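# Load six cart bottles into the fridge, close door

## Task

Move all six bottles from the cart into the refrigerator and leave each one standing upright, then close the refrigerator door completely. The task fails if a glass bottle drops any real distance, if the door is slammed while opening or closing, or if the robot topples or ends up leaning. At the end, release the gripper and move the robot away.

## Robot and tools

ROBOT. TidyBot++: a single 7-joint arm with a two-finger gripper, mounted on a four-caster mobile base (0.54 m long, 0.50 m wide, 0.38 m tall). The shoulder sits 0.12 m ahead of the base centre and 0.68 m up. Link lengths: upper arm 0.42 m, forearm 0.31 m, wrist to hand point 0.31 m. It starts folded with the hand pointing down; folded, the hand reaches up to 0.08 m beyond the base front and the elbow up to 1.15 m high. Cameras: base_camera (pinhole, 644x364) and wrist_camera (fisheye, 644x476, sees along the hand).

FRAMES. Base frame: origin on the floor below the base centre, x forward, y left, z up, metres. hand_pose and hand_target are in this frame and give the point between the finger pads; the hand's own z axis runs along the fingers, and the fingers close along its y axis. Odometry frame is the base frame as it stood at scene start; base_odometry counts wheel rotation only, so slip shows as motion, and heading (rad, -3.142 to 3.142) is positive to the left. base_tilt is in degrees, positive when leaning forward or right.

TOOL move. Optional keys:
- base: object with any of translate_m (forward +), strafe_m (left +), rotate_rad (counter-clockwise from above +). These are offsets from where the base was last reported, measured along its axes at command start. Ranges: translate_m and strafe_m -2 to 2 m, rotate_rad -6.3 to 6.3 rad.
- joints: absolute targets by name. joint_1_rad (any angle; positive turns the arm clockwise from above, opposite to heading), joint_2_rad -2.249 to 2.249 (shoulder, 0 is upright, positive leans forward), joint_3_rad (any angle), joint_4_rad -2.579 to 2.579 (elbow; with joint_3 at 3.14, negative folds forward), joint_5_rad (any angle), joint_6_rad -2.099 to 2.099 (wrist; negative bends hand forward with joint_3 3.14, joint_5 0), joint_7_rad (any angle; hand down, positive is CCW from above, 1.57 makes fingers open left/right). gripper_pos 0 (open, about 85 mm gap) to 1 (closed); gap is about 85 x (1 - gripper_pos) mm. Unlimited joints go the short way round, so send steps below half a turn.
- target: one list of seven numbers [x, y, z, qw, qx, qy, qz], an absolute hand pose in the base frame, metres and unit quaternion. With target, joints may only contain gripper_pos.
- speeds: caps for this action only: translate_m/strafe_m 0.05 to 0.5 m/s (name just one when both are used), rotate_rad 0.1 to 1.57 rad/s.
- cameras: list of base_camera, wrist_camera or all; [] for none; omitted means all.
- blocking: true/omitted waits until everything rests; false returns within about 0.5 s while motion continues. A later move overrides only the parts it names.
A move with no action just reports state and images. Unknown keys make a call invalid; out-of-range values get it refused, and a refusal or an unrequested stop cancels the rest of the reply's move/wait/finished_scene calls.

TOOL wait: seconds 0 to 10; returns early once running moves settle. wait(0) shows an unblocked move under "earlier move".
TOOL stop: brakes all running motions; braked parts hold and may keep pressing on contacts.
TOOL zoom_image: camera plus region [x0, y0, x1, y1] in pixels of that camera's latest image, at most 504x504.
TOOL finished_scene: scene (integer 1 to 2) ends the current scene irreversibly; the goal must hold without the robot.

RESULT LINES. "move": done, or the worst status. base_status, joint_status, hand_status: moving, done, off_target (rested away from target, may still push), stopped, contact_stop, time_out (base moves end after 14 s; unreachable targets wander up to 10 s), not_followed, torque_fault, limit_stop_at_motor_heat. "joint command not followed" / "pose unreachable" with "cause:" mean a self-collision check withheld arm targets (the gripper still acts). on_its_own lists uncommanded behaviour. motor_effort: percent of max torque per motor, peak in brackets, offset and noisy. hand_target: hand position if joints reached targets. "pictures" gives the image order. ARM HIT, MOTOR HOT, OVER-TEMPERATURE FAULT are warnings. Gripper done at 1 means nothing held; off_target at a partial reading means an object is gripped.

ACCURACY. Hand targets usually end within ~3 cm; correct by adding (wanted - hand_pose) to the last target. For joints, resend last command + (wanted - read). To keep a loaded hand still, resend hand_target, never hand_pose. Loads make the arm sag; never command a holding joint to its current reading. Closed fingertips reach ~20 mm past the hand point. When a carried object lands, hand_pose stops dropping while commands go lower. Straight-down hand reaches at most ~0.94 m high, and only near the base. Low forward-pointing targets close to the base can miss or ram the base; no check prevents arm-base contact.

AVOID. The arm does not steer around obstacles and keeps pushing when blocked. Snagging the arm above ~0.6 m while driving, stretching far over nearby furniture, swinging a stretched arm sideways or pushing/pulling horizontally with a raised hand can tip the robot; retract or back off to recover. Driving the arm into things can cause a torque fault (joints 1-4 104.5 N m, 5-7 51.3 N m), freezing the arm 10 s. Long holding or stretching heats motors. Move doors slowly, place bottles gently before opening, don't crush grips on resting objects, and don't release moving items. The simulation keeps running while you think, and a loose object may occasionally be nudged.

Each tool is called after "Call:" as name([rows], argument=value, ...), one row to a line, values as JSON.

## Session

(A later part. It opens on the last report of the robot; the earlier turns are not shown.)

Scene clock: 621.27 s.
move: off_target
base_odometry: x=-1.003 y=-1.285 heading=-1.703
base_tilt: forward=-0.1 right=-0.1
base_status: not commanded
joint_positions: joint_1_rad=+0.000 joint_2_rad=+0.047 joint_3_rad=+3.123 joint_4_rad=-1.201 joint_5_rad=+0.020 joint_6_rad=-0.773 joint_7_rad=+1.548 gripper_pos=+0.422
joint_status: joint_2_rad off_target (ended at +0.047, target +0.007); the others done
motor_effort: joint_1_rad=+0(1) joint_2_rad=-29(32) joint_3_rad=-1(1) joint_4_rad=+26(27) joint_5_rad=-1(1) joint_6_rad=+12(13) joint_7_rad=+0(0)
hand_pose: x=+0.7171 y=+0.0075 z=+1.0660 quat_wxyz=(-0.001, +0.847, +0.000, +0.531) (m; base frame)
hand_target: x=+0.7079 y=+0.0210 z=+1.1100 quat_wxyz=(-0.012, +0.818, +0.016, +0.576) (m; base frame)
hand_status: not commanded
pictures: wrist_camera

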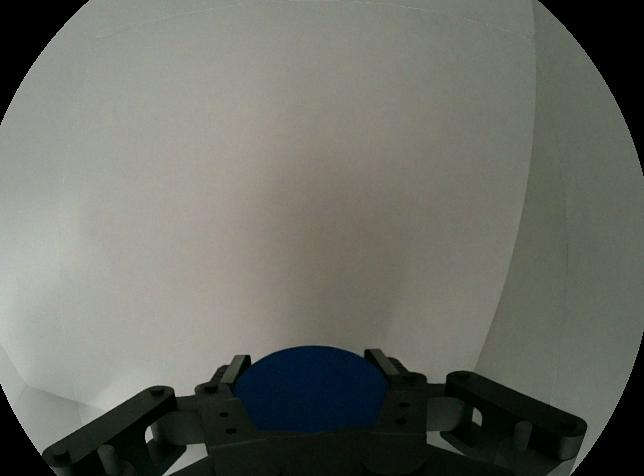

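Call:
move(joints={"joint_2_rad": -0.02, "joint_6_rad": -0.58}, cameras=[])

Call:
move(joints={"joint_4_rad": -1.26}, cameras=["wrist_camera"])

Scene clock: 633.73 s.
move: done
base_odometry: x=-1.003 y=-1.285 heading=-1.703
base_tilt: forward=-0.1 right=-0.1
base_status: not commanded
joint_positions: joint_1_rad=+0.000 joint_2_rad=+0.018 joint_3_rad=+3.123 joint_4_rad=-1.206 joint_5_rad=+0.020 joint_6_rad=-0.635 joint_7_rad=+1.548 gripper_pos=+0.422
joint_status: all done
motor_effort: joint_1_rad=-1(1) joint_2_rad=-29(33) joint_3_rad=+0(1) joint_4_rad=+26(29) joint_5_rad=-1(1) joint_6_rad=+12(14) joint_7_rad=+0(0)
hand_pose: x=+0.7203 y=+0.0084 z=+1.1207 quat_wxyz=(-0.003, +0.801, +0.001, +0.598) (m; base frame)
hand_target: x=+0.7063 y=+0.0206 z=+1.1649 quat_wxyz=(-0.012, +0.770, +0.015, +0.638) (m; base frame)
hand_status: not commanded
pictures: none
No camera images: "cameras" was empty.

Scene clock: 634.53 s.
move: done
base_odometry: x=-1.003 y=-1.285 heading=-1.703
base_tilt: forward=-0.1 right=-0.1
base_status: not commanded
joint_positions: joint_1_rad=+0.000 joint_2_rad=+0.016 joint_3_rad=+3.123 joint_4_rad=-1.268 joint_5_rad=+0.020 joint_6_rad=-0.635 joint_7_rad=+1.548 gripper_pos=+0.422
joint_status: all done
motor_effort: joint_1_rad=+0(1) joint_2_rad=-29(31) joint_3_rad=+0(1) joint_4_rad=+27(28) joint_5_rad=-1(1) joint_6_rad=+13(13) joint_7_rad=+0(1)
hand_pose: x=+0.7194 y=+0.0084 z=+1.0855 quat_wxyz=(-0.002, +0.819, +0.001, +0.574) (m; base frame)
hand_target: x=+0.7090 y=+0.0206 z=+1.1278 quat_wxyz=(-0.012, +0.789, +0.015, +0.614) (m; base frame)
hand_status: not commanded
pictures: wrist_camera

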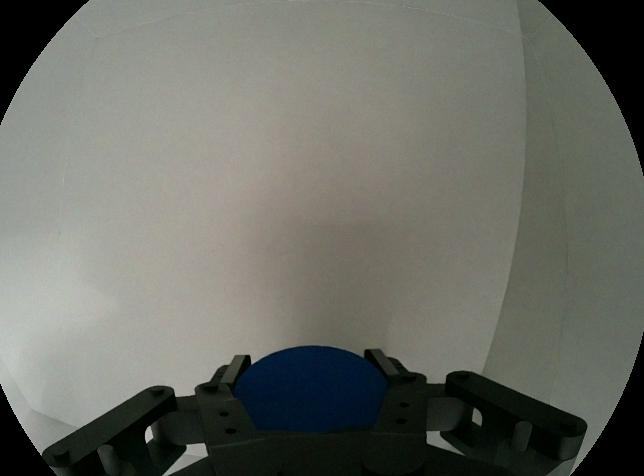

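Call:
move(joints={"joint_4_rad": -1.28}, cameras=[])

Call:
move(joints={"joint_4_rad": -1.30, "joint_6_rad": -0.55}, cameras=["wrist_camera"])

Scene clock: 644.87 s.
move: done
base_odometry: x=-1.003 y=-1.285 heading=-1.703
base_tilt: forward=-0.1 right=-0.1
base_status: not commanded
joint_positions: joint_1_rad=+0.000 joint_2_rad=+0.016 joint_3_rad=+3.123 joint_4_rad=-1.284 joint_5_rad=+0.020 joint_6_rad=-0.635 joint_7_rad=+1.548 gripper_pos=+0.422
joint_status: all done
motor_effort: joint_1_rad=-1(1) joint_2_rad=-28(30) joint_3_rad=+0(1) joint_4_rad=+27(28) joint_5_rad=-1(1) joint_6_rad=+12(13) joint_7_rad=+0(0)
hand_pose: x=+0.7190 y=+0.0084 z=+1.0760 quat_wxyz=(-0.002, +0.823, +0.001, +0.567) (m; base frame)
hand_target: x=+0.7094 y=+0.0207 z=+1.1159 quat_wxyz=(-0.011, +0.795, +0.015, +0.606) (m; base frame)
hand_status: not commanded
pictures: none
No camera images: "cameras" was empty.

Scene clock: 645.47 s.
move: done
base_odometry: x=-1.003 y=-1.285 heading=-1.703
base_tilt: forward=-0.1 right=-0.1
base_status: not commanded
joint_positions: joint_1_rad=+0.000 joint_2_rad=+0.015 joint_3_rad=+3.123 joint_4_rad=-1.303 joint_5_rad=+0.020 joint_6_rad=-0.610 joint_7_rad=+1.548 gripper_pos=+0.422
joint_status: all done
motor_effort: joint_1_rad=+0(1) joint_2_rad=-29(30) joint_3_rad=+0(1) joint_4_rad=+27(28) joint_5_rad=-1(1) joint_6_rad=+12(13) joint_7_rad=+0(0)
hand_pose: x=+0.7212 y=+0.0086 z=+1.0721 quat_wxyz=(-0.002, +0.822, +0.002, +0.570) (m; base frame)
hand_target: x=+0.7121 y=+0.0206 z=+1.1128 quat_wxyz=(-0.011, +0.792, +0.015, +0.610) (m; base frame)
hand_status: not commanded
pictures: wrist_camera

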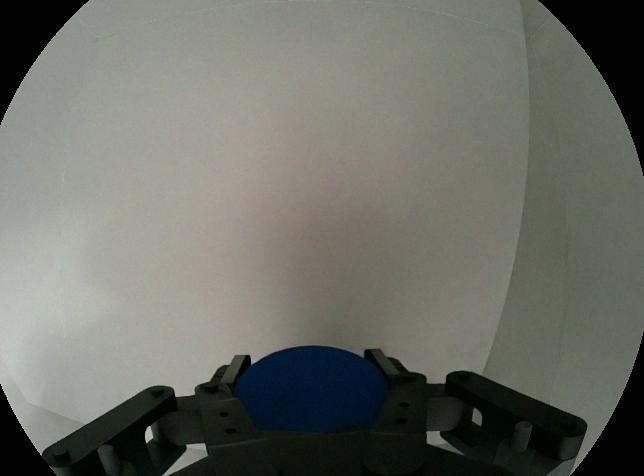

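Call:
move(joints={"joint_4_rad": -1.32, "joint_6_rad": -0.53}, cameras=[])

Call:
move(joints={"joint_4_rad": -1.34, "joint_6_rad": -0.51}, cameras=[])

Call:
move(joints={"joint_4_rad": -1.36, "joint_6_rad": -0.49}, cameras=["wrist_camera"])

Scene clock: 654.03 s.
move: done
base_odometry: x=-1.003 y=-1.285 heading=-1.703
base_tilt: forward=-0.1 right=-0.1
base_status: not commanded
joint_positions: joint_1_rad=+0.000 joint_2_rad=+0.015 joint_3_rad=+3.123 joint_4_rad=-1.323 joint_5_rad=+0.020 joint_6_rad=-0.592 joint_7_rad=+1.548 gripper_pos=+0.422
joint_status: all done
motor_effort: joint_1_rad=+0(1) joint_2_rad=-28(31) joint_3_rad=-1(1) joint_4_rad=+27(28) joint_5_rad=-1(1) joint_6_rad=+12(13) joint_7_rad=+0(1)
hand_pose: x=+0.7225 y=+0.0087 z=+1.0655 quat_wxyz=(-0.002, +0.822, +0.002, +0.569) (m; base frame)
hand_target: x=+0.7138 y=+0.0205 z=+1.1068 quat_wxyz=(-0.011, +0.792, +0.015, +0.610) (m; base frame)
hand_status: not commanded
pictures: none
No camera images: "cameras" was empty.

Scene clock: 654.63 s.
move: done
base_odometry: x=-1.003 y=-1.285 heading=-1.703
base_tilt: forward=-0.1 right=-0.1
base_status: not commanded
joint_positions: joint_1_rad=+0.000 joint_2_rad=+0.015 joint_3_rad=+3.123 joint_4_rad=-1.343 joint_5_rad=+0.020 joint_6_rad=-0.573 joint_7_rad=+1.548 gripper_pos=+0.422
joint_status: all done
motor_effort: joint_1_rad=-1(1) joint_2_rad=-29(30) joint_3_rad=+0(1) joint_4_rad=+27(28) joint_5_rad=-1(1) joint_6_rad=+12(13) joint_7_rad=+0(1)
hand_pose: x=+0.7237 y=+0.0088 z=+1.0591 quat_wxyz=(-0.002, +0.822, +0.002, +0.569) (m; base frame)
hand_target: x=+0.7154 y=+0.0204 z=+1.1007 quat_wxyz=(-0.011, +0.792, +0.014, +0.610) (m; base frame)
hand_status: not commanded
pictures: none
No camera images: "cameras" was empty.

Scene clock: 655.23 s.
move: done
base_odometry: x=-1.003 y=-1.285 heading=-1.703
base_tilt: forward=-0.1 right=-0.1
base_status: not commanded
joint_positions: joint_1_rad=+0.000 joint_2_rad=+0.015 joint_3_rad=+3.123 joint_4_rad=-1.363 joint_5_rad=+0.020 joint_6_rad=-0.554 joint_7_rad=+1.548 gripper_pos=+0.422
joint_status: all done
motor_effort: joint_1_rad=+0(1) joint_2_rad=-29(30) joint_3_rad=+0(1) joint_4_rad=+27(28) joint_5_rad=-1(1) joint_6_rad=+12(13) joint_7_rad=+0(0)
hand_pose: x=+0.7250 y=+0.0089 z=+1.0529 quat_wxyz=(-0.002, +0.822, +0.002, +0.569) (m; base frame)
hand_target: x=+0.7169 y=+0.0204 z=+1.0946 quat_wxyz=(-0.011, +0.792, +0.014, +0.610) (m; base frame)
hand_status: not commanded
pictures: wrist_camera

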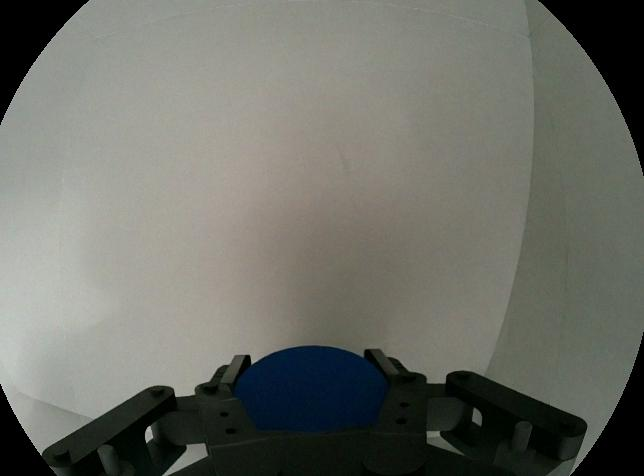

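Call:
move(joints={"joint_4_rad": -1.38, "joint_6_rad": -0.47}, cameras=[])

Call:
move(joints={"joint_4_rad": -1.40, "joint_6_rad": -0.45}, cameras=[])

Call:
move(joints={"joint_4_rad": -1.42, "joint_6_rad": -0.43}, cameras=["wrist_camera"])

Scene clock: 667.83 s.
move: done
base_odometry: x=-1.003 y=-1.285 heading=-1.703
base_tilt: forward=-0.1 right=-0.1
base_status: not commanded
joint_positions: joint_1_rad=+0.000 joint_2_rad=+0.015 joint_3_rad=+3.123 joint_4_rad=-1.381 joint_5_rad=+0.020 joint_6_rad=-0.532 joint_7_rad=+1.548 gripper_pos=+0.422
joint_status: all done
motor_effort: joint_1_rad=+0(1) joint_2_rad=-28(30) joint_3_rad=-1(1) joint_4_rad=+27(28) joint_5_rad=-1(1) joint_6_rad=+12(13) joint_7_rad=+0(0)
hand_pose: x=+0.7263 y=+0.0091 z=+1.0483 quat_wxyz=(-0.003, +0.822, +0.002, +0.570) (m; base frame)
hand_target: x=+0.7183 y=+0.0203 z=+1.0885 quat_wxyz=(-0.011, +0.792, +0.014, +0.610) (m; base frame)
hand_status: not commanded
pictures: none
No camera images: "cameras" was empty.

Scene clock: 668.40 s.
move: done
base_odometry: x=-1.003 y=-1.285 heading=-1.703
base_tilt: forward=-0.1 right=-0.1
base_status: not commanded
joint_positions: joint_1_rad=+0.000 joint_2_rad=+0.012 joint_3_rad=+3.123 joint_4_rad=-1.394 joint_5_rad=+0.020 joint_6_rad=-0.509 joint_7_rad=+1.548 gripper_pos=+0.422
joint_status: all done
motor_effort: joint_1_rad=-1(1) joint_2_rad=-27(29) joint_3_rad=-1(1) joint_4_rad=+26(27) joint_5_rad=-1(1) joint_6_rad=+11(12) joint_7_rad=+0(0)
hand_pose: x=+0.7270 y=+0.0092 z=+1.0488 quat_wxyz=(-0.003, +0.818, +0.003, +0.575) (m; base frame)
hand_target: x=+0.7196 y=+0.0202 z=+1.0823 quat_wxyz=(-0.011, +0.792, +0.014, +0.610) (m; base frame)
hand_status: not commanded
pictures: none
No camera images: "cameras" was empty.

Scene clock: 668.97 s.
move: done
base_odometry: x=-1.003 y=-1.285 heading=-1.703
base_tilt: forward=-0.1 right=-0.1
base_status: not commanded
joint_positions: joint_1_rad=+0.000 joint_2_rad=+0.008 joint_3_rad=+3.123 joint_4_rad=-1.409 joint_5_rad=+0.020 joint_6_rad=-0.486 joint_7_rad=+1.548 gripper_pos=+0.422
joint_status: all done
motor_effort: joint_1_rad=+0(1) joint_2_rad=-25(27) joint_3_rad=+0(1) joint_4_rad=+25(26) joint_5_rad=-1(1) joint_6_rad=+11(11) joint_7_rad=+0(0)
hand_pose: x=+0.7269 y=+0.0094 z=+1.0494 quat_wxyz=(-0.003, +0.814, +0.003, +0.581) (m; base frame)
hand_target: x=+0.7207 y=+0.0201 z=+1.0761 quat_wxyz=(-0.011, +0.792, +0.014, +0.610) (m; base frame)
hand_status: not commanded
pictures: wrist_camera

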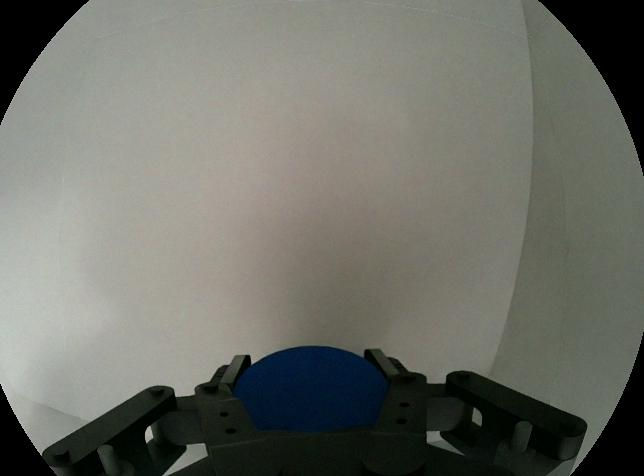

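Call:
move(joints={"joint_4_rad": -1.395, "joint_6_rad": -0.455}, cameras=[])

Call:
move(joints={"gripper_pos": 0.2}, cameras=["wrist_camera"])

Call:
move(base={"translate_m": -0.15}, speeds={"translate_m": 0.15}, cameras=["wrist_camera"])

Scene clock: 679.87 s.
move: done
base_odometry: x=-1.003 y=-1.285 heading=-1.703
base_tilt: forward=-0.1 right=-0.1
base_status: not commanded
joint_positions: joint_1_rad=+0.000 joint_2_rad=+0.008 joint_3_rad=+3.123 joint_4_rad=-1.408 joint_5_rad=+0.020 joint_6_rad=-0.486 joint_7_rad=+1.548 gripper_pos=+0.422
joint_status: all done
motor_effort: joint_1_rad=+0(1) joint_2_rad=-28(30) joint_3_rad=-1(1) joint_4_rad=+27(28) joint_5_rad=-1(1) joint_6_rad=+12(13) joint_7_rad=+0(0)
hand_pose: x=+0.7270 y=+0.0094 z=+1.0498 quat_wxyz=(-0.003, +0.814, +0.003, +0.581) (m; base frame)
hand_target: x=+0.7193 y=+0.0202 z=+1.0839 quat_wxyz=(-0.011, +0.792, +0.014, +0.610) (m; base frame)
hand_status: not commanded
pictures: none
No camera images: "cameras" was empty.

Scene clock: 680.73 s.
move: done
base_odometry: x=-1.003 y=-1.285 heading=-1.703
base_tilt: forward=-0.1 right=-0.1
base_status: not commanded
joint_positions: joint_1_rad=+0.000 joint_2_rad=-0.009 joint_3_rad=+3.123 joint_4_rad=-1.395 joint_5_rad=+0.020 joint_6_rad=-0.478 joint_7_rad=+1.548 gripper_pos=+0.200
joint_status: all done
motor_effort: joint_1_rad=+0(1) joint_2_rad=-23(29) joint_3_rad=-1(1) joint_4_rad=+22(27) joint_5_rad=-1(1) joint_6_rad=+8(12) joint_7_rad=+0(0)
hand_pose: x=+0.7218 y=+0.0095 z=+1.0706 quat_wxyz=(-0.003, +0.803, +0.003, +0.596) (m; base frame)
hand_target: x=+0.7193 y=+0.0202 z=+1.0839 quat_wxyz=(-0.011, +0.792, +0.014, +0.610) (m; base frame)
hand_status: not commanded
pictures: wrist_camera

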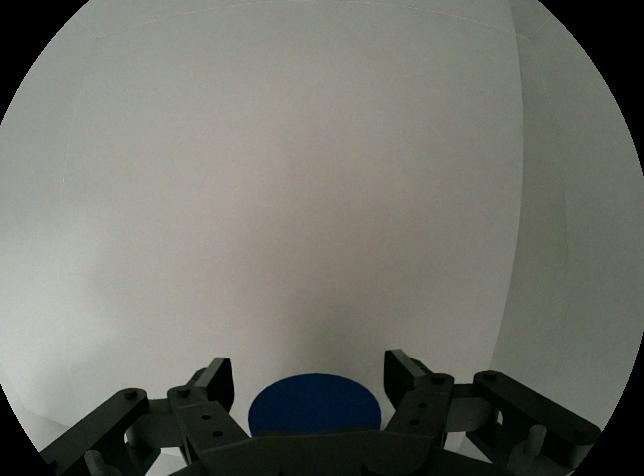

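Scene clock: 682.40 s.
move: done
base_odometry: x=-0.983 y=-1.136 heading=-1.703
base_tilt: forward=-0.1 right=-0.1
base_status: done
joint_positions: joint_1_rad=+0.000 joint_2_rad=-0.015 joint_3_rad=+3.123 joint_4_rad=-1.395 joint_5_rad=+0.020 joint_6_rad=-0.478 joint_7_rad=+1.548 gripper_pos=+0.200
joint_status: not commanded
motor_effort: joint_1_rad=-1(1) joint_2_rad=-23(28) joint_3_rad=+0(2) joint_4_rad=+22(23) joint_5_rad=-1(1) joint_6_rad=+9(10) joint_7_rad=+0(0)
hand_pose: x=+0.7194 y=+0.0095 z=+1.0742 quat_wxyz=(-0.003, +0.801, +0.003, +0.599) (m; base frame)
hand_target: x=+0.7193 y=+0.0202 z=+1.0839 quat_wxyz=(-0.011, +0.792, +0.014, +0.610) (m; base frame)
hand_status: not commanded
pictures: wrist_camera

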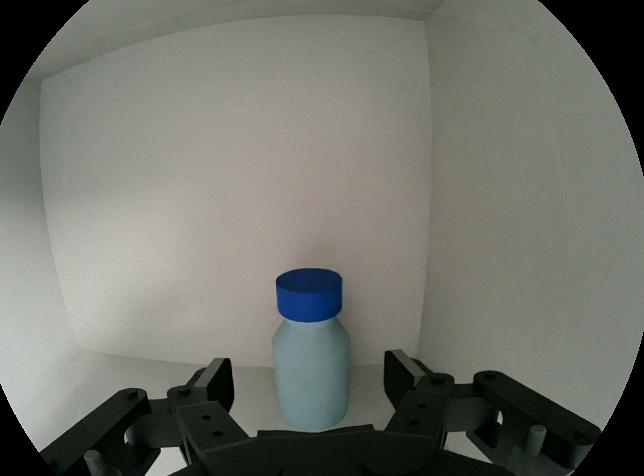

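Call:
move(base={"translate_m": -0.6}, cameras=[])

Call:
move(base={"translate_m": -1.4475, "strafe_m": 0.545, "rotate_rad": -1.271}, joints={"joint_1_rad": -0.005, "joint_2_rad": -0.395, "joint_3_rad": 3.12, "joint_4_rad": -1.67, "joint_6_rad": -0.635, "gripper_pos": 0.13})

Scene clock: 738.00 s.
move: done
base_odometry: x=-0.904 y=-0.541 heading=-1.703
base_tilt: forward=-0.1 right=-0.1
base_status: done
joint_positions: joint_1_rad=+0.000 joint_2_rad=-0.017 joint_3_rad=+3.123 joint_4_rad=-1.395 joint_5_rad=+0.020 joint_6_rad=-0.478 joint_7_rad=+1.548 gripper_pos=+0.200
joint_status: not commanded
motor_effort: joint_1_rad=-1(1) joint_2_rad=-23(26) joint_3_rad=-1(2) joint_4_rad=+22(23) joint_5_rad=-1(1) joint_6_rad=+8(10) joint_7_rad=+0(1)
hand_pose: x=+0.7187 y=+0.0095 z=+1.0753 quat_wxyz=(-0.003, +0.800, +0.003, +0.599) (m; base frame)
hand_target: x=+0.7193 y=+0.0202 z=+1.0839 quat_wxyz=(-0.011, +0.792, +0.014, +0.610) (m; base frame)
hand_status: not commanded
pictures: none
No camera images: "cameras" was empty.

Scene clock: 742.50 s.
move: done
base_odometry: x=-0.174 y=+0.822 heading=-2.974
base_tilt: forward=-0.1 right=-0.1
base_status: done
joint_positions: joint_1_rad=-0.002 joint_2_rad=-0.384 joint_3_rad=+3.122 joint_4_rad=-1.646 joint_5_rad=+0.020 joint_6_rad=-0.595 joint_7_rad=+1.548 gripper_pos=+0.130
joint_status: all done
motor_effort: joint_1_rad=-1(3) joint_2_rad=-8(28) joint_3_rad=+0(3) joint_4_rad=+22(24) joint_5_rad=-1(2) joint_6_rad=+8(10) joint_7_rad=+0(1)
hand_pose: x=+0.5591 y=+0.0094 z=+1.0798 quat_wxyz=(+0.000, +0.800, +0.004, +0.599) (m; base frame)
hand_target: x=+0.5508 y=+0.0189 z=+1.0581 quat_wxyz=(-0.008, +0.816, +0.017, +0.578) (m; base frame)
hand_status: not commanded
pictures: base_camera, wrist_camera

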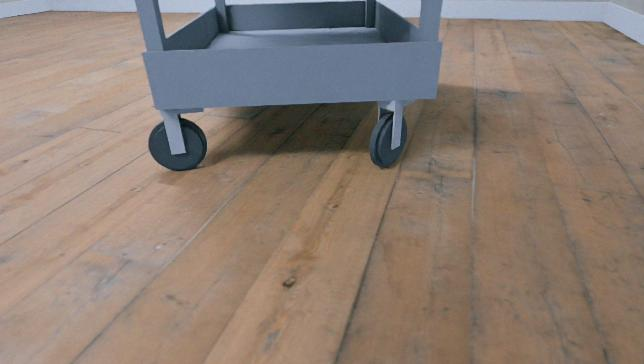

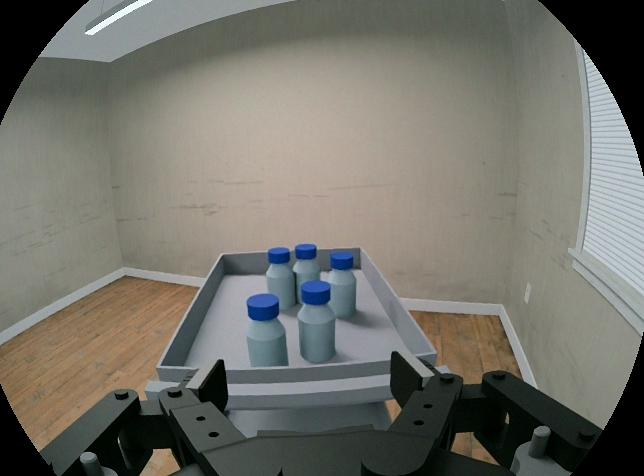

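Call:
move(base={"translate_m": 0.3, "strafe_m": -0.01}, joints={"joint_2_rad": -0.405, "joint_4_rad": -2.12, "joint_6_rad": -0.21})

Scene clock: 753.03 s.
move: done
base_odometry: x=-0.471 y=+0.782 heading=-2.974
base_tilt: forward=-0.1 right=-0.1
base_status: done
joint_positions: joint_1_rad=-0.002 joint_2_rad=-0.390 joint_3_rad=+3.122 joint_4_rad=-2.096 joint_5_rad=+0.020 joint_6_rad=-0.256 joint_7_rad=+1.548 gripper_pos=+0.130
joint_status: all done
motor_effort: joint_1_rad=-1(1) joint_2_rad=-9(14) joint_3_rad=+0(1) joint_4_rad=+22(24) joint_5_rad=-1(1) joint_6_rad=+9(10) joint_7_rad=+0(1)
hand_pose: x=+0.5579 y=+0.0101 z=+0.9100 quat_wxyz=(-0.001, +0.831, +0.008, +0.556) (m; base frame)
hand_target: x=+0.5558 y=+0.0155 z=+0.9152 quat_wxyz=(-0.005, +0.821, +0.014, +0.571) (m; base frame)
hand_status: not commanded
pictures: base_camera, wrist_camera

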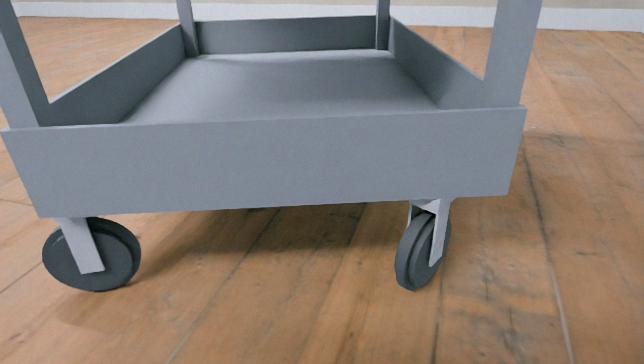

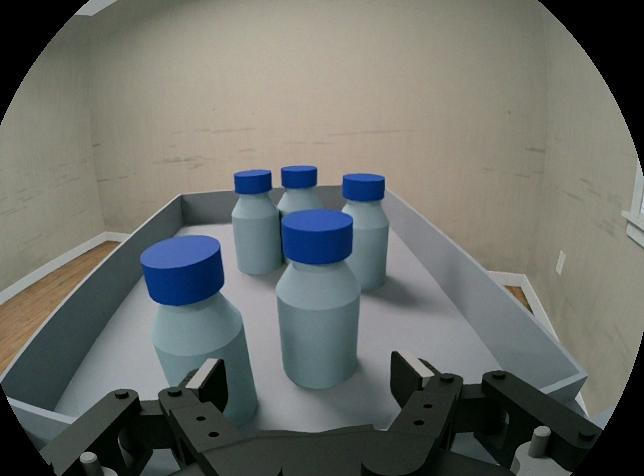

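Call:
move(base={"translate_m": 0.11, "strafe_m": -0.005}, joints={"joint_2_rad": -0.43}, cameras=["wrist_camera"])

Scene clock: 765.17 s.
move: done
base_odometry: x=-0.581 y=+0.769 heading=-2.974
base_tilt: forward=-0.1 right=-0.1
base_status: done
joint_positions: joint_1_rad=-0.002 joint_2_rad=-0.421 joint_3_rad=+3.122 joint_4_rad=-2.098 joint_5_rad=+0.020 joint_6_rad=-0.252 joint_7_rad=+1.548 gripper_pos=+0.130
joint_status: all done
motor_effort: joint_1_rad=-1(1) joint_2_rad=-7(12) joint_3_rad=-1(1) joint_4_rad=+22(23) joint_5_rad=-1(1) joint_6_rad=+8(10) joint_7_rad=+0(1)
hand_pose: x=+0.5510 y=+0.0101 z=+0.9231 quat_wxyz=(-0.001, +0.822, +0.008, +0.570) (m; base frame)
hand_target: x=+0.5499 y=+0.0155 z=+0.9261 quat_wxyz=(-0.005, +0.813, +0.014, +0.582) (m; base frame)
hand_status: not commanded
pictures: wrist_camera

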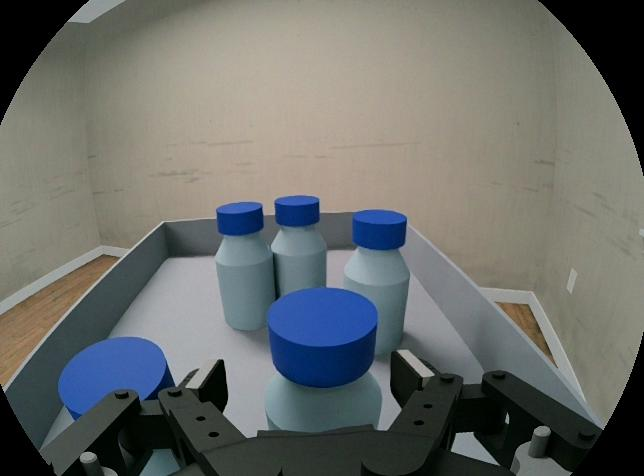

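Call:
move(base={"translate_m": 0.053, "strafe_m": -0.006}, speeds={"translate_m": 0.15}, cameras=["wrist_camera"])

Call:
move(joints={"gripper_pos": 0.55}, cameras=["wrist_camera"])

Scene clock: 783.73 s.
move: done
base_odometry: x=-0.634 y=+0.765 heading=-2.974
base_tilt: forward=-0.1 right=-0.1
base_status: done
joint_positions: joint_1_rad=-0.002 joint_2_rad=-0.424 joint_3_rad=+3.122 joint_4_rad=-2.098 joint_5_rad=+0.020 joint_6_rad=-0.251 joint_7_rad=+1.548 gripper_pos=+0.130
joint_status: not commanded
motor_effort: joint_1_rad=-1(2) joint_2_rad=-8(10) joint_3_rad=-1(1) joint_4_rad=+23(23) joint_5_rad=-1(1) joint_6_rad=+9(9) joint_7_rad=+0(0)
hand_pose: x=+0.5503 y=+0.0101 z=+0.9247 quat_wxyz=(-0.001, +0.821, +0.008, +0.571) (m; base frame)
hand_target: x=+0.5499 y=+0.0155 z=+0.9261 quat_wxyz=(-0.005, +0.813, +0.014, +0.582) (m; base frame)
hand_status: not commanded
pictures: wrist_camera

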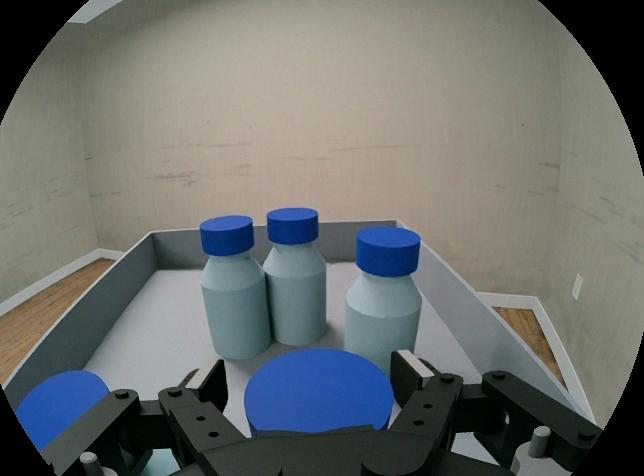

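Scene clock: 784.50 s.
move: off_target
base_odometry: x=-0.634 y=+0.765 heading=-2.974
base_tilt: forward=-0.1 right=-0.1
base_status: not commanded
joint_positions: joint_1_rad=-0.002 joint_2_rad=-0.424 joint_3_rad=+3.122 joint_4_rad=-2.098 joint_5_rad=+0.020 joint_6_rad=-0.250 joint_7_rad=+1.548 gripper_pos=+0.420
joint_status: gripper_pos off_target (ended at +0.420, target +0.550)
motor_effort: joint_1_rad=-1(2) joint_2_rad=-7(8) joint_3_rad=-1(2) joint_4_rad=+22(23) joint_5_rad=-1(2) joint_6_rad=+9(10) joint_7_rad=+0(0)
hand_pose: x=+0.5504 y=+0.0101 z=+0.9250 quat_wxyz=(-0.001, +0.820, +0.008, +0.572) (m; base frame)
hand_target: x=+0.5499 y=+0.0155 z=+0.9261 quat_wxyz=(-0.005, +0.813, +0.014, +0.582) (m; base frame)
hand_status: not commanded
pictures: wrist_camera

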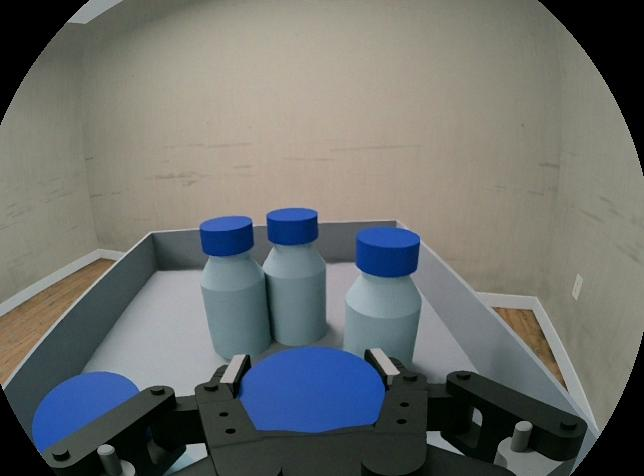

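Call:
move(joints={"joint_2_rad": -0.41, "joint_4_rad": -1.67, "joint_6_rad": -0.635}, cameras=["wrist_camera"])

Call:
move(base={"translate_m": -0.55}, cameras=[])

Call:
move(base={"translate_m": 0.9205, "strafe_m": 1.279, "rotate_rad": 1.271}, cameras=[])

Call:
move(joints={"joint_2_rad": -0.02, "joint_4_rad": -1.22, "joint_6_rad": -0.6})

Scene clock: 803.70 s.
move: done
base_odometry: x=-0.634 y=+0.765 heading=-2.974
base_tilt: forward=-0.1 right=-0.1
base_status: not commanded
joint_positions: joint_1_rad=-0.002 joint_2_rad=-0.422 joint_3_rad=+3.122 joint_4_rad=-1.697 joint_5_rad=+0.020 joint_6_rad=-0.611 joint_7_rad=+1.548 gripper_pos=+0.420
joint_status: all done
motor_effort: joint_1_rad=+0(2) joint_2_rad=-10(12) joint_3_rad=+0(1) joint_4_rad=+26(29) joint_5_rad=-1(1) joint_6_rad=+11(13) joint_7_rad=+0(0)
hand_pose: x=+0.5430 y=+0.0089 z=+1.0609 quat_wxyz=(+0.000, +0.809, +0.004, +0.588) (m; base frame)
hand_target: x=+0.5451 y=+0.0189 z=+1.0645 quat_wxyz=(-0.008, +0.812, +0.017, +0.584) (m; base frame)
hand_status: not commanded
pictures: wrist_camera

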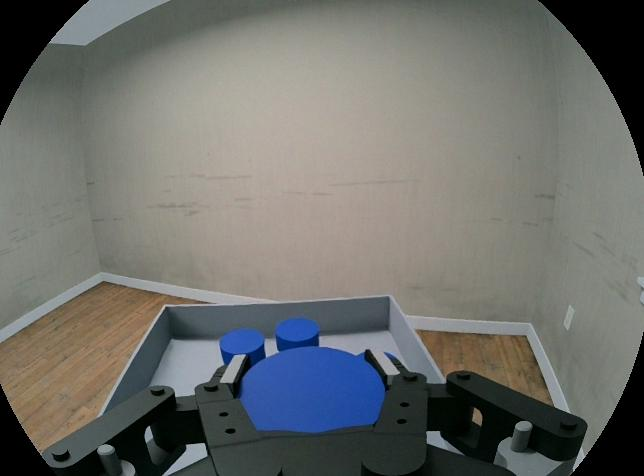

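Scene clock: 806.20 s.
move: done
base_odometry: x=-0.092 y=+0.857 heading=-2.974
base_tilt: forward=-0.2 right=-0.1
base_status: done
joint_positions: joint_1_rad=-0.002 joint_2_rad=-0.407 joint_3_rad=+3.122 joint_4_rad=-1.696 joint_5_rad=+0.020 joint_6_rad=-0.617 joint_7_rad=+1.548 gripper_pos=+0.420
joint_status: not commanded
motor_effort: joint_1_rad=+0(1) joint_2_rad=-10(14) joint_3_rad=+0(1) joint_4_rad=+26(26) joint_5_rad=-1(1) joint_6_rad=+12(12) joint_7_rad=+0(0)
hand_pose: x=+0.5480 y=+0.0090 z=+1.0536 quat_wxyz=(+0.000, +0.815, +0.004, +0.580) (m; base frame)
hand_target: x=+0.5451 y=+0.0189 z=+1.0645 quat_wxyz=(-0.008, +0.812, +0.017, +0.584) (m; base frame)
hand_status: not commanded
pictures: none
No camera images: "cameras" was empty.

Scene clock: 810.83 s.
move: done
base_odometry: x=-0.786 y=-0.558 heading=-1.702
base_tilt: forward=-0.1 right=-0.1
base_status: done
joint_positions: joint_1_rad=-0.002 joint_2_rad=-0.403 joint_3_rad=+3.124 joint_4_rad=-1.695 joint_5_rad=+0.020 joint_6_rad=-0.618 joint_7_rad=+1.548 gripper_pos=+0.420
joint_status: not commanded
motor_effort: joint_1_rad=-1(3) joint_2_rad=-10(14) joint_3_rad=+0(3) joint_4_rad=+26(27) joint_5_rad=-1(2) joint_6_rad=+11(13) joint_7_rad=+0(1)
hand_pose: x=+0.5495 y=+0.0083 z=+1.0519 quat_wxyz=(+0.001, +0.816, +0.004, +0.578) (m; base frame)
hand_target: x=+0.5451 y=+0.0189 z=+1.0645 quat_wxyz=(-0.008, +0.812, +0.017, +0.584) (m; base frame)
hand_status: not commanded
pictures: none
No camera images: "cameras" was empty.

Scene clock: 812.47 s.
move: done
base_odometry: x=-0.786 y=-0.558 heading=-1.702
base_tilt: forward=-0.1 right=-0.1
base_status: not commanded
joint_positions: joint_1_rad=-0.002 joint_2_rad=-0.018 joint_3_rad=+3.124 joint_4_rad=-1.250 joint_5_rad=+0.020 joint_6_rad=-0.618 joint_7_rad=+1.548 gripper_pos=+0.420
joint_status: all done
motor_effort: joint_1_rad=+0(1) joint_2_rad=-25(28) joint_3_rad=+0(1) joint_4_rad=+25(27) joint_5_rad=-1(1) joint_6_rad=+11(13) joint_7_rad=+0(1)
hand_pose: x=+0.7067 y=+0.0096 z=+1.1213 quat_wxyz=(-0.003, +0.799, +0.002, +0.602) (m; base frame)
hand_target: x=+0.7061 y=+0.0207 z=+1.1457 quat_wxyz=(-0.012, +0.783, +0.015, +0.622) (m; base frame)
hand_status: not commanded
pictures: base_camera, wrist_camera

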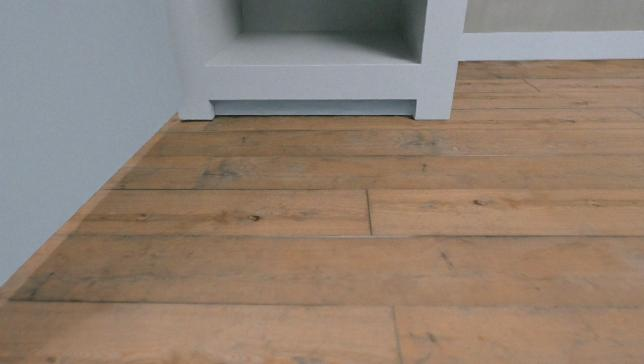

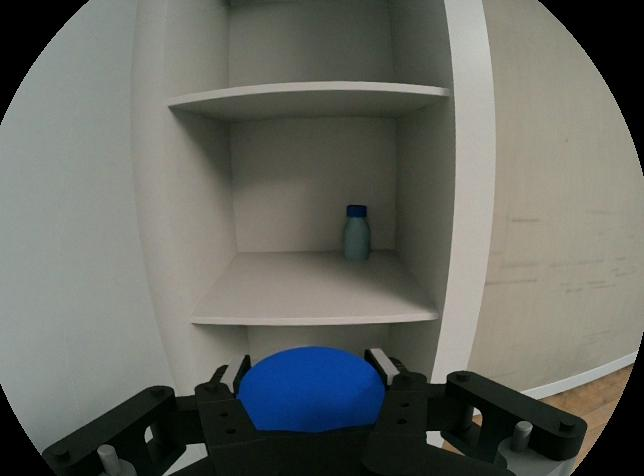

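Call:
move(base={"translate_m": 0.75}, cameras=[])

Call:
move(joints={"joint_2_rad": -0.02, "joint_4_rad": -1.33, "joint_6_rad": -0.52}, cameras=["wrist_camera"])

Scene clock: 827.10 s.
move: done
base_odometry: x=-0.884 y=-1.301 heading=-1.703
base_tilt: forward=-0.1 right=-0.1
base_status: done
joint_positions: joint_1_rad=-0.002 joint_2_rad=-0.012 joint_3_rad=+3.124 joint_4_rad=-1.246 joint_5_rad=+0.020 joint_6_rad=-0.618 joint_7_rad=+1.548 gripper_pos=+0.420
joint_status: not commanded
motor_effort: joint_1_rad=-1(1) joint_2_rad=-26(30) joint_3_rad=+0(1) joint_4_rad=+25(26) joint_5_rad=-1(1) joint_6_rad=+11(12) joint_7_rad=+0(0)
hand_pose: x=+0.7095 y=+0.0096 z=+1.1202 quat_wxyz=(-0.003, +0.799, +0.002, +0.601) (m; base frame)
hand_target: x=+0.7061 y=+0.0207 z=+1.1457 quat_wxyz=(-0.012, +0.783, +0.015, +0.622) (m; base frame)
hand_status: not commanded
pictures: none
No camera images: "cameras" was empty.

Scene clock: 828.03 s.
move: done
base_odometry: x=-0.884 y=-1.301 heading=-1.703
base_tilt: forward=-0.1 right=-0.1
base_status: not commanded
joint_positions: joint_1_rad=-0.002 joint_2_rad=-0.012 joint_3_rad=+3.124 joint_4_rad=-1.333 joint_5_rad=+0.020 joint_6_rad=-0.580 joint_7_rad=+1.548 gripper_pos=+0.420
joint_status: all done
motor_effort: joint_1_rad=+0(1) joint_2_rad=-26(28) joint_3_rad=+0(1) joint_4_rad=+26(28) joint_5_rad=-1(1) joint_6_rad=+12(14) joint_7_rad=+0(0)
hand_pose: x=+0.7130 y=+0.0099 z=+1.0795 quat_wxyz=(-0.003, +0.814, +0.003, +0.581) (m; base frame)
hand_target: x=+0.7146 y=+0.0205 z=+1.1038 quat_wxyz=(-0.011, +0.792, +0.014, +0.610) (m; base frame)
hand_status: not commanded
pictures: wrist_camera

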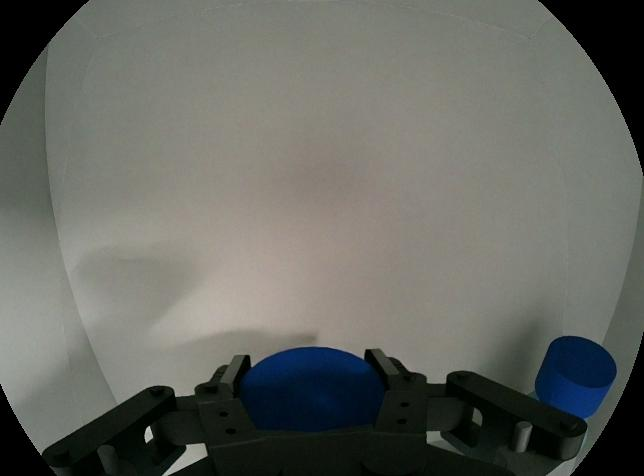

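Call:
move(joints={"joint_4_rad": -1.36}, cameras=[])

Call:
move(joints={"joint_4_rad": -1.38, "joint_6_rad": -0.505}, cameras=[])

Call:
move(joints={"joint_4_rad": -1.40, "joint_6_rad": -0.485}, cameras=[])

Call:
move(joints={"joint_4_rad": -1.42, "joint_6_rad": -0.465}, cameras=["wrist_camera"])

Scene clock: 839.03 s.
move: done
base_odometry: x=-0.884 y=-1.301 heading=-1.703
base_tilt: forward=-0.1 right=-0.1
base_status: not commanded
joint_positions: joint_1_rad=-0.002 joint_2_rad=-0.011 joint_3_rad=+3.124 joint_4_rad=-1.360 joint_5_rad=+0.020 joint_6_rad=-0.578 joint_7_rad=+1.548 gripper_pos=+0.420
joint_status: all done
motor_effort: joint_1_rad=+0(1) joint_2_rad=-27(28) joint_3_rad=+0(1) joint_4_rad=+26(27) joint_5_rad=-1(1) joint_6_rad=+11(12) joint_7_rad=+0(0)
hand_pose: x=+0.7124 y=+0.0099 z=+1.0638 quat_wxyz=(-0.003, +0.821, +0.003, +0.571) (m; base frame)
hand_target: x=+0.7144 y=+0.0205 z=+1.0856 quat_wxyz=(-0.011, +0.801, +0.015, +0.598) (m; base frame)
hand_status: not commanded
pictures: none
No camera images: "cameras" was empty.

Scene clock: 839.63 s.
move: done
base_odometry: x=-0.884 y=-1.301 heading=-1.703
base_tilt: forward=-0.1 right=-0.1
base_status: not commanded
joint_positions: joint_1_rad=-0.002 joint_2_rad=-0.011 joint_3_rad=+3.124 joint_4_rad=-1.378 joint_5_rad=+0.020 joint_6_rad=-0.564 joint_7_rad=+1.548 gripper_pos=+0.420
joint_status: all done
motor_effort: joint_1_rad=+0(1) joint_2_rad=-27(28) joint_3_rad=+0(1) joint_4_rad=+26(27) joint_5_rad=-1(1) joint_6_rad=+11(12) joint_7_rad=+0(1)
hand_pose: x=+0.7131 y=+0.0100 z=+1.0570 quat_wxyz=(-0.003, +0.822, +0.003, +0.570) (m; base frame)
hand_target: x=+0.7153 y=+0.0204 z=+1.0780 quat_wxyz=(-0.011, +0.803, +0.014, +0.596) (m; base frame)
hand_status: not commanded
pictures: none
No camera images: "cameras" was empty.

Scene clock: 840.20 s.
move: done
base_odometry: x=-0.884 y=-1.301 heading=-1.703
base_tilt: forward=-0.1 right=-0.1
base_status: not commanded
joint_positions: joint_1_rad=-0.002 joint_2_rad=-0.011 joint_3_rad=+3.124 joint_4_rad=-1.393 joint_5_rad=+0.020 joint_6_rad=-0.540 joint_7_rad=+1.548 gripper_pos=+0.420
joint_status: all done
motor_effort: joint_1_rad=-1(1) joint_2_rad=-26(28) joint_3_rad=+0(1) joint_4_rad=+25(27) joint_5_rad=-1(1) joint_6_rad=+12(12) joint_7_rad=+0(1)
hand_pose: x=+0.7149 y=+0.0101 z=+1.0545 quat_wxyz=(-0.003, +0.820, +0.003, +0.573) (m; base frame)
hand_target: x=+0.7166 y=+0.0203 z=+1.0718 quat_wxyz=(-0.011, +0.803, +0.014, +0.596) (m; base frame)
hand_status: not commanded
pictures: none
No camera images: "cameras" was empty.

Scene clock: 840.77 s.
move: done
base_odometry: x=-0.884 y=-1.301 heading=-1.703
base_tilt: forward=-0.1 right=-0.1
base_status: not commanded
joint_positions: joint_1_rad=-0.002 joint_2_rad=-0.012 joint_3_rad=+3.124 joint_4_rad=-1.405 joint_5_rad=+0.020 joint_6_rad=-0.515 joint_7_rad=+1.548 gripper_pos=+0.420
joint_status: all done
motor_effort: joint_1_rad=-1(1) joint_2_rad=-25(27) joint_3_rad=+0(1) joint_4_rad=+24(26) joint_5_rad=-1(1) joint_6_rad=+10(11) joint_7_rad=+0(0)
hand_pose: x=+0.7170 y=+0.0103 z=+1.0547 quat_wxyz=(-0.003, +0.816, +0.003, +0.578) (m; base frame)
hand_target: x=+0.7177 y=+0.0202 z=+1.0657 quat_wxyz=(-0.011, +0.803, +0.014, +0.596) (m; base frame)
hand_status: not commanded
pictures: wrist_camera

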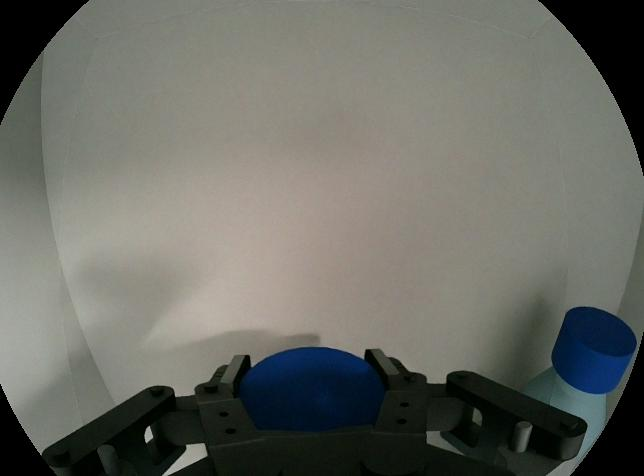

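Call:
move(joints={"joint_4_rad": -1.40, "joint_6_rad": -0.49}, cameras=[])

Call:
move(joints={"gripper_pos": 0.2}, cameras=[])

Call:
move(base={"translate_m": -0.15}, speeds={"translate_m": 0.2}, cameras=["wrist_camera"])

Scene clock: 850.27 s.
move: done
base_odometry: x=-0.884 y=-1.301 heading=-1.703
base_tilt: forward=-0.1 right=-0.1
base_status: not commanded
joint_positions: joint_1_rad=-0.002 joint_2_rad=-0.012 joint_3_rad=+3.124 joint_4_rad=-1.405 joint_5_rad=+0.020 joint_6_rad=-0.515 joint_7_rad=+1.548 gripper_pos=+0.420
joint_status: all done
motor_effort: joint_1_rad=+0(1) joint_2_rad=-25(27) joint_3_rad=+0(1) joint_4_rad=+24(26) joint_5_rad=-1(1) joint_6_rad=+10(12) joint_7_rad=+0(0)
hand_pose: x=+0.7170 y=+0.0103 z=+1.0548 quat_wxyz=(-0.003, +0.816, +0.003, +0.578) (m; base frame)
hand_target: x=+0.7161 y=+0.0203 z=+1.0704 quat_wxyz=(-0.011, +0.804, +0.014, +0.594) (m; base frame)
hand_status: not commanded
pictures: none
No camera images: "cameras" was empty.

Scene clock: 851.00 s.
move: done
base_odometry: x=-0.884 y=-1.301 heading=-1.703
base_tilt: forward=-0.1 right=-0.1
base_status: not commanded
joint_positions: joint_1_rad=-0.002 joint_2_rad=-0.012 joint_3_rad=+3.124 joint_4_rad=-1.402 joint_5_rad=+0.020 joint_6_rad=-0.515 joint_7_rad=+1.548 gripper_pos=+0.200
joint_status: all done
motor_effort: joint_1_rad=+0(1) joint_2_rad=-23(26) joint_3_rad=-1(1) joint_4_rad=+22(25) joint_5_rad=-1(1) joint_6_rad=+9(11) joint_7_rad=+0(0)
hand_pose: x=+0.7171 y=+0.0103 z=+1.0570 quat_wxyz=(-0.003, +0.815, +0.003, +0.580) (m; base frame)
hand_target: x=+0.7161 y=+0.0203 z=+1.0704 quat_wxyz=(-0.011, +0.804, +0.014, +0.594) (m; base frame)
hand_status: not commanded
pictures: none
No camera images: "cameras" was empty.

Scene clock: 852.53 s.
move: done
base_odometry: x=-0.864 y=-1.153 heading=-1.703
base_tilt: forward=-0.2 right=-0.1
base_status: done
joint_positions: joint_1_rad=-0.002 joint_2_rad=-0.016 joint_3_rad=+3.124 joint_4_rad=-1.402 joint_5_rad=+0.020 joint_6_rad=-0.515 joint_7_rad=+1.548 gripper_pos=+0.200
joint_status: not commanded
motor_effort: joint_1_rad=+0(1) joint_2_rad=-23(27) joint_3_rad=+0(2) joint_4_rad=+22(23) joint_5_rad=-1(1) joint_6_rad=+9(10) joint_7_rad=+0(1)
hand_pose: x=+0.7156 y=+0.0103 z=+1.0595 quat_wxyz=(-0.003, +0.814, +0.003, +0.581) (m; base frame)
hand_target: x=+0.7161 y=+0.0203 z=+1.0704 quat_wxyz=(-0.011, +0.804, +0.014, +0.594) (m; base frame)
hand_status: not commanded
pictures: wrist_camera

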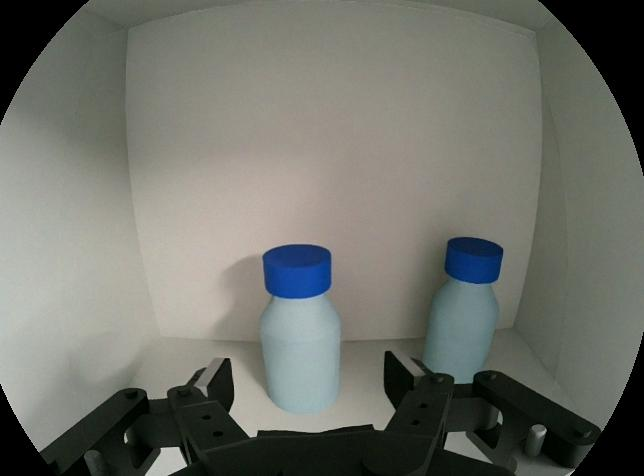

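Call:
move(base={"translate_m": -0.6}, cameras=[])

Call:
move(base={"translate_m": -1.3767, "strafe_m": 0.384, "rotate_rad": -1.271}, joints={"joint_1_rad": -0.005, "joint_2_rad": -0.41, "joint_3_rad": 3.12, "joint_4_rad": -1.67, "joint_6_rad": -0.635, "gripper_pos": 0.13}, cameras=["wrist_camera"])

Call:
move(base={"translate_m": 0.2}, joints={"joint_2_rad": -0.425, "joint_4_rad": -2.12, "joint_6_rad": -0.21}, cameras=["wrist_camera"])

Scene clock: 920.53 s.
move: done
base_odometry: x=-0.785 y=-0.558 heading=-1.703
base_tilt: forward=-0.1 right=-0.1
base_status: done
joint_positions: joint_1_rad=-0.002 joint_2_rad=-0.017 joint_3_rad=+3.124 joint_4_rad=-1.402 joint_5_rad=+0.020 joint_6_rad=-0.515 joint_7_rad=+1.548 gripper_pos=+0.200
joint_status: not commanded
motor_effort: joint_1_rad=+0(1) joint_2_rad=-23(26) joint_3_rad=+0(1) joint_4_rad=+22(23) joint_5_rad=-1(1) joint_6_rad=+8(10) joint_7_rad=+0(0)
hand_pose: x=+0.7150 y=+0.0103 z=+1.0605 quat_wxyz=(-0.003, +0.813, +0.003, +0.582) (m; base frame)
hand_target: x=+0.7161 y=+0.0203 z=+1.0704 quat_wxyz=(-0.011, +0.804, +0.014, +0.594) (m; base frame)
hand_status: not commanded
pictures: none
No camera images: "cameras" was empty.

Scene clock: 924.90 s.
move: done
base_odometry: x=-0.223 y=+0.757 heading=-2.974
base_tilt: forward=-0.1 right=-0.1
base_status: done
joint_positions: joint_1_rad=-0.004 joint_2_rad=-0.398 joint_3_rad=+3.122 joint_4_rad=-1.646 joint_5_rad=+0.020 joint_6_rad=-0.594 joint_7_rad=+1.548 gripper_pos=+0.130
joint_status: all done
motor_effort: joint_1_rad=+0(2) joint_2_rad=-7(28) joint_3_rad=+0(3) joint_4_rad=+22(24) joint_5_rad=-1(2) joint_6_rad=+9(10) joint_7_rad=+0(1)
hand_pose: x=+0.5536 y=+0.0103 z=+1.0859 quat_wxyz=(-0.001, +0.796, +0.005, +0.605) (m; base frame)
hand_target: x=+0.5451 y=+0.0189 z=+1.0645 quat_wxyz=(-0.008, +0.812, +0.017, +0.584) (m; base frame)
hand_status: not commanded
pictures: wrist_camera

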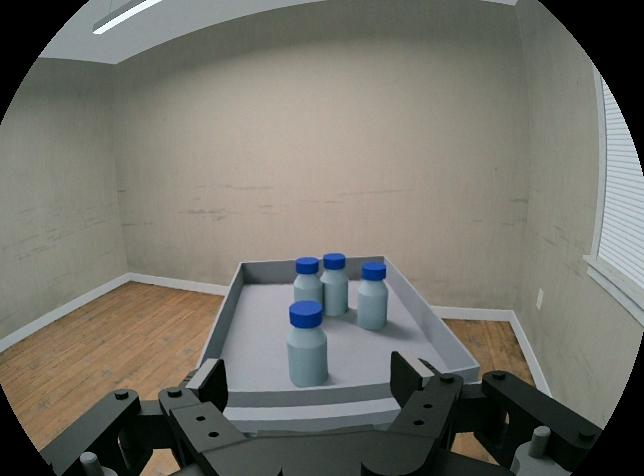

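Scene clock: 926.83 s.
move: done
base_odometry: x=-0.421 y=+0.723 heading=-2.974
base_tilt: forward=-0.1 right=-0.1
base_status: done
joint_positions: joint_1_rad=-0.004 joint_2_rad=-0.408 joint_3_rad=+3.122 joint_4_rad=-2.096 joint_5_rad=+0.020 joint_6_rad=-0.256 joint_7_rad=+1.548 gripper_pos=+0.130
joint_status: all done
motor_effort: joint_1_rad=+0(1) joint_2_rad=-8(13) joint_3_rad=+0(1) joint_4_rad=+22(24) joint_5_rad=-1(1) joint_6_rad=+8(10) joint_7_rad=+0(0)
hand_pose: x=+0.5538 y=+0.0110 z=+0.9178 quat_wxyz=(-0.002, +0.826, +0.008, +0.564) (m; base frame)
hand_target: x=+0.5511 y=+0.0155 z=+0.9239 quat_wxyz=(-0.005, +0.815, +0.014, +0.580) (m; base frame)
hand_status: not commanded
pictures: wrist_camera

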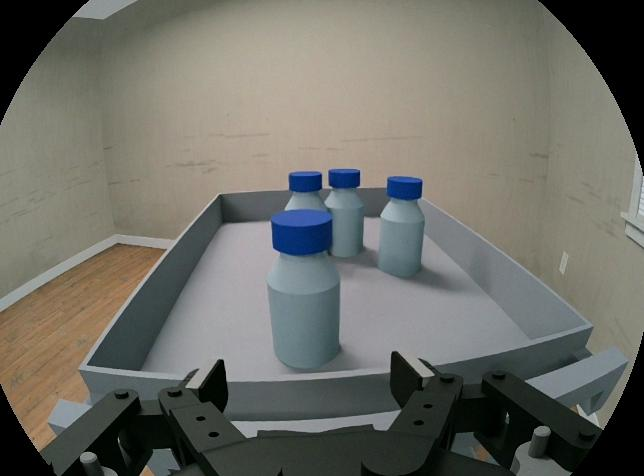

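Call:
move(base={"translate_m": 0.12}, cameras=["wrist_camera"])

Scene clock: 943.07 s.
move: done
base_odometry: x=-0.539 y=+0.704 heading=-2.974
base_tilt: forward=-0.1 right=-0.1
base_status: done
joint_positions: joint_1_rad=-0.004 joint_2_rad=-0.414 joint_3_rad=+3.122 joint_4_rad=-2.097 joint_5_rad=+0.020 joint_6_rad=-0.252 joint_7_rad=+1.548 gripper_pos=+0.130
joint_status: not commanded
motor_effort: joint_1_rad=+0(1) joint_2_rad=-7(11) joint_3_rad=+0(1) joint_4_rad=+22(23) joint_5_rad=-1(1) joint_6_rad=+8(9) joint_7_rad=+0(0)
hand_pose: x=+0.5528 y=+0.0110 z=+0.9207 quat_wxyz=(-0.002, +0.823, +0.008, +0.567) (m; base frame)
hand_target: x=+0.5511 y=+0.0155 z=+0.9239 quat_wxyz=(-0.005, +0.815, +0.014, +0.580) (m; base frame)
hand_status: not commanded
pictures: wrist_camera

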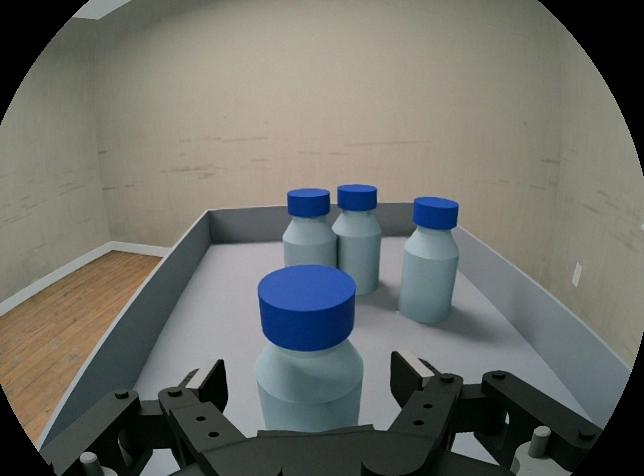

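Call:
move(base={"translate_m": 0.07, "strafe_m": 0.001}, speeds={"translate_m": 0.2}, cameras=["wrist_camera"])

Call:
move(joints={"gripper_pos": 0.55}, cameras=["wrist_camera"])

Scene clock: 952.13 s.
move: done
base_odometry: x=-0.608 y=+0.691 heading=-2.974
base_tilt: forward=-0.1 right=-0.1
base_status: done
joint_positions: joint_1_rad=-0.004 joint_2_rad=-0.416 joint_3_rad=+3.122 joint_4_rad=-2.097 joint_5_rad=+0.020 joint_6_rad=-0.251 joint_7_rad=+1.548 gripper_pos=+0.130
joint_status: not commanded
motor_effort: joint_1_rad=-1(1) joint_2_rad=-8(11) joint_3_rad=+0(1) joint_4_rad=+23(23) joint_5_rad=-1(1) joint_6_rad=+8(10) joint_7_rad=+0(0)
hand_pose: x=+0.5523 y=+0.0111 z=+0.9219 quat_wxyz=(-0.002, +0.823, +0.008, +0.569) (m; base frame)
hand_target: x=+0.5511 y=+0.0155 z=+0.9239 quat_wxyz=(-0.005, +0.815, +0.014, +0.580) (m; base frame)
hand_status: not commanded
pictures: wrist_camera

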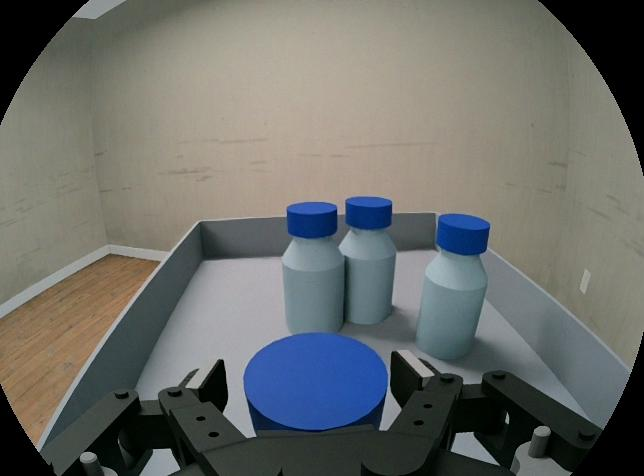

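Scene clock: 952.90 s.
move: off_target
base_odometry: x=-0.608 y=+0.691 heading=-2.974
base_tilt: forward=-0.2 right=-0.1
base_status: not commanded
joint_positions: joint_1_rad=-0.004 joint_2_rad=-0.416 joint_3_rad=+3.122 joint_4_rad=-2.097 joint_5_rad=+0.020 joint_6_rad=-0.250 joint_7_rad=+1.548 gripper_pos=+0.420
joint_status: gripper_pos off_target (ended at +0.420, target +0.550)
motor_effort: joint_1_rad=-1(2) joint_2_rad=-7(8) joint_3_rad=-1(1) joint_4_rad=+22(23) joint_5_rad=-1(1) joint_6_rad=+8(9) joint_7_rad=+0(1)
hand_pose: x=+0.5524 y=+0.0111 z=+0.9221 quat_wxyz=(-0.002, +0.822, +0.008, +0.569) (m; base frame)
hand_target: x=+0.5511 y=+0.0155 z=+0.9239 quat_wxyz=(-0.005, +0.815, +0.014, +0.580) (m; base frame)
hand_status: not commanded
pictures: wrist_camera

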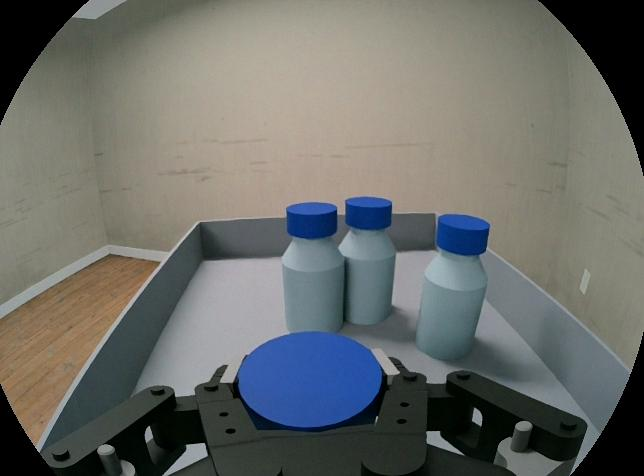

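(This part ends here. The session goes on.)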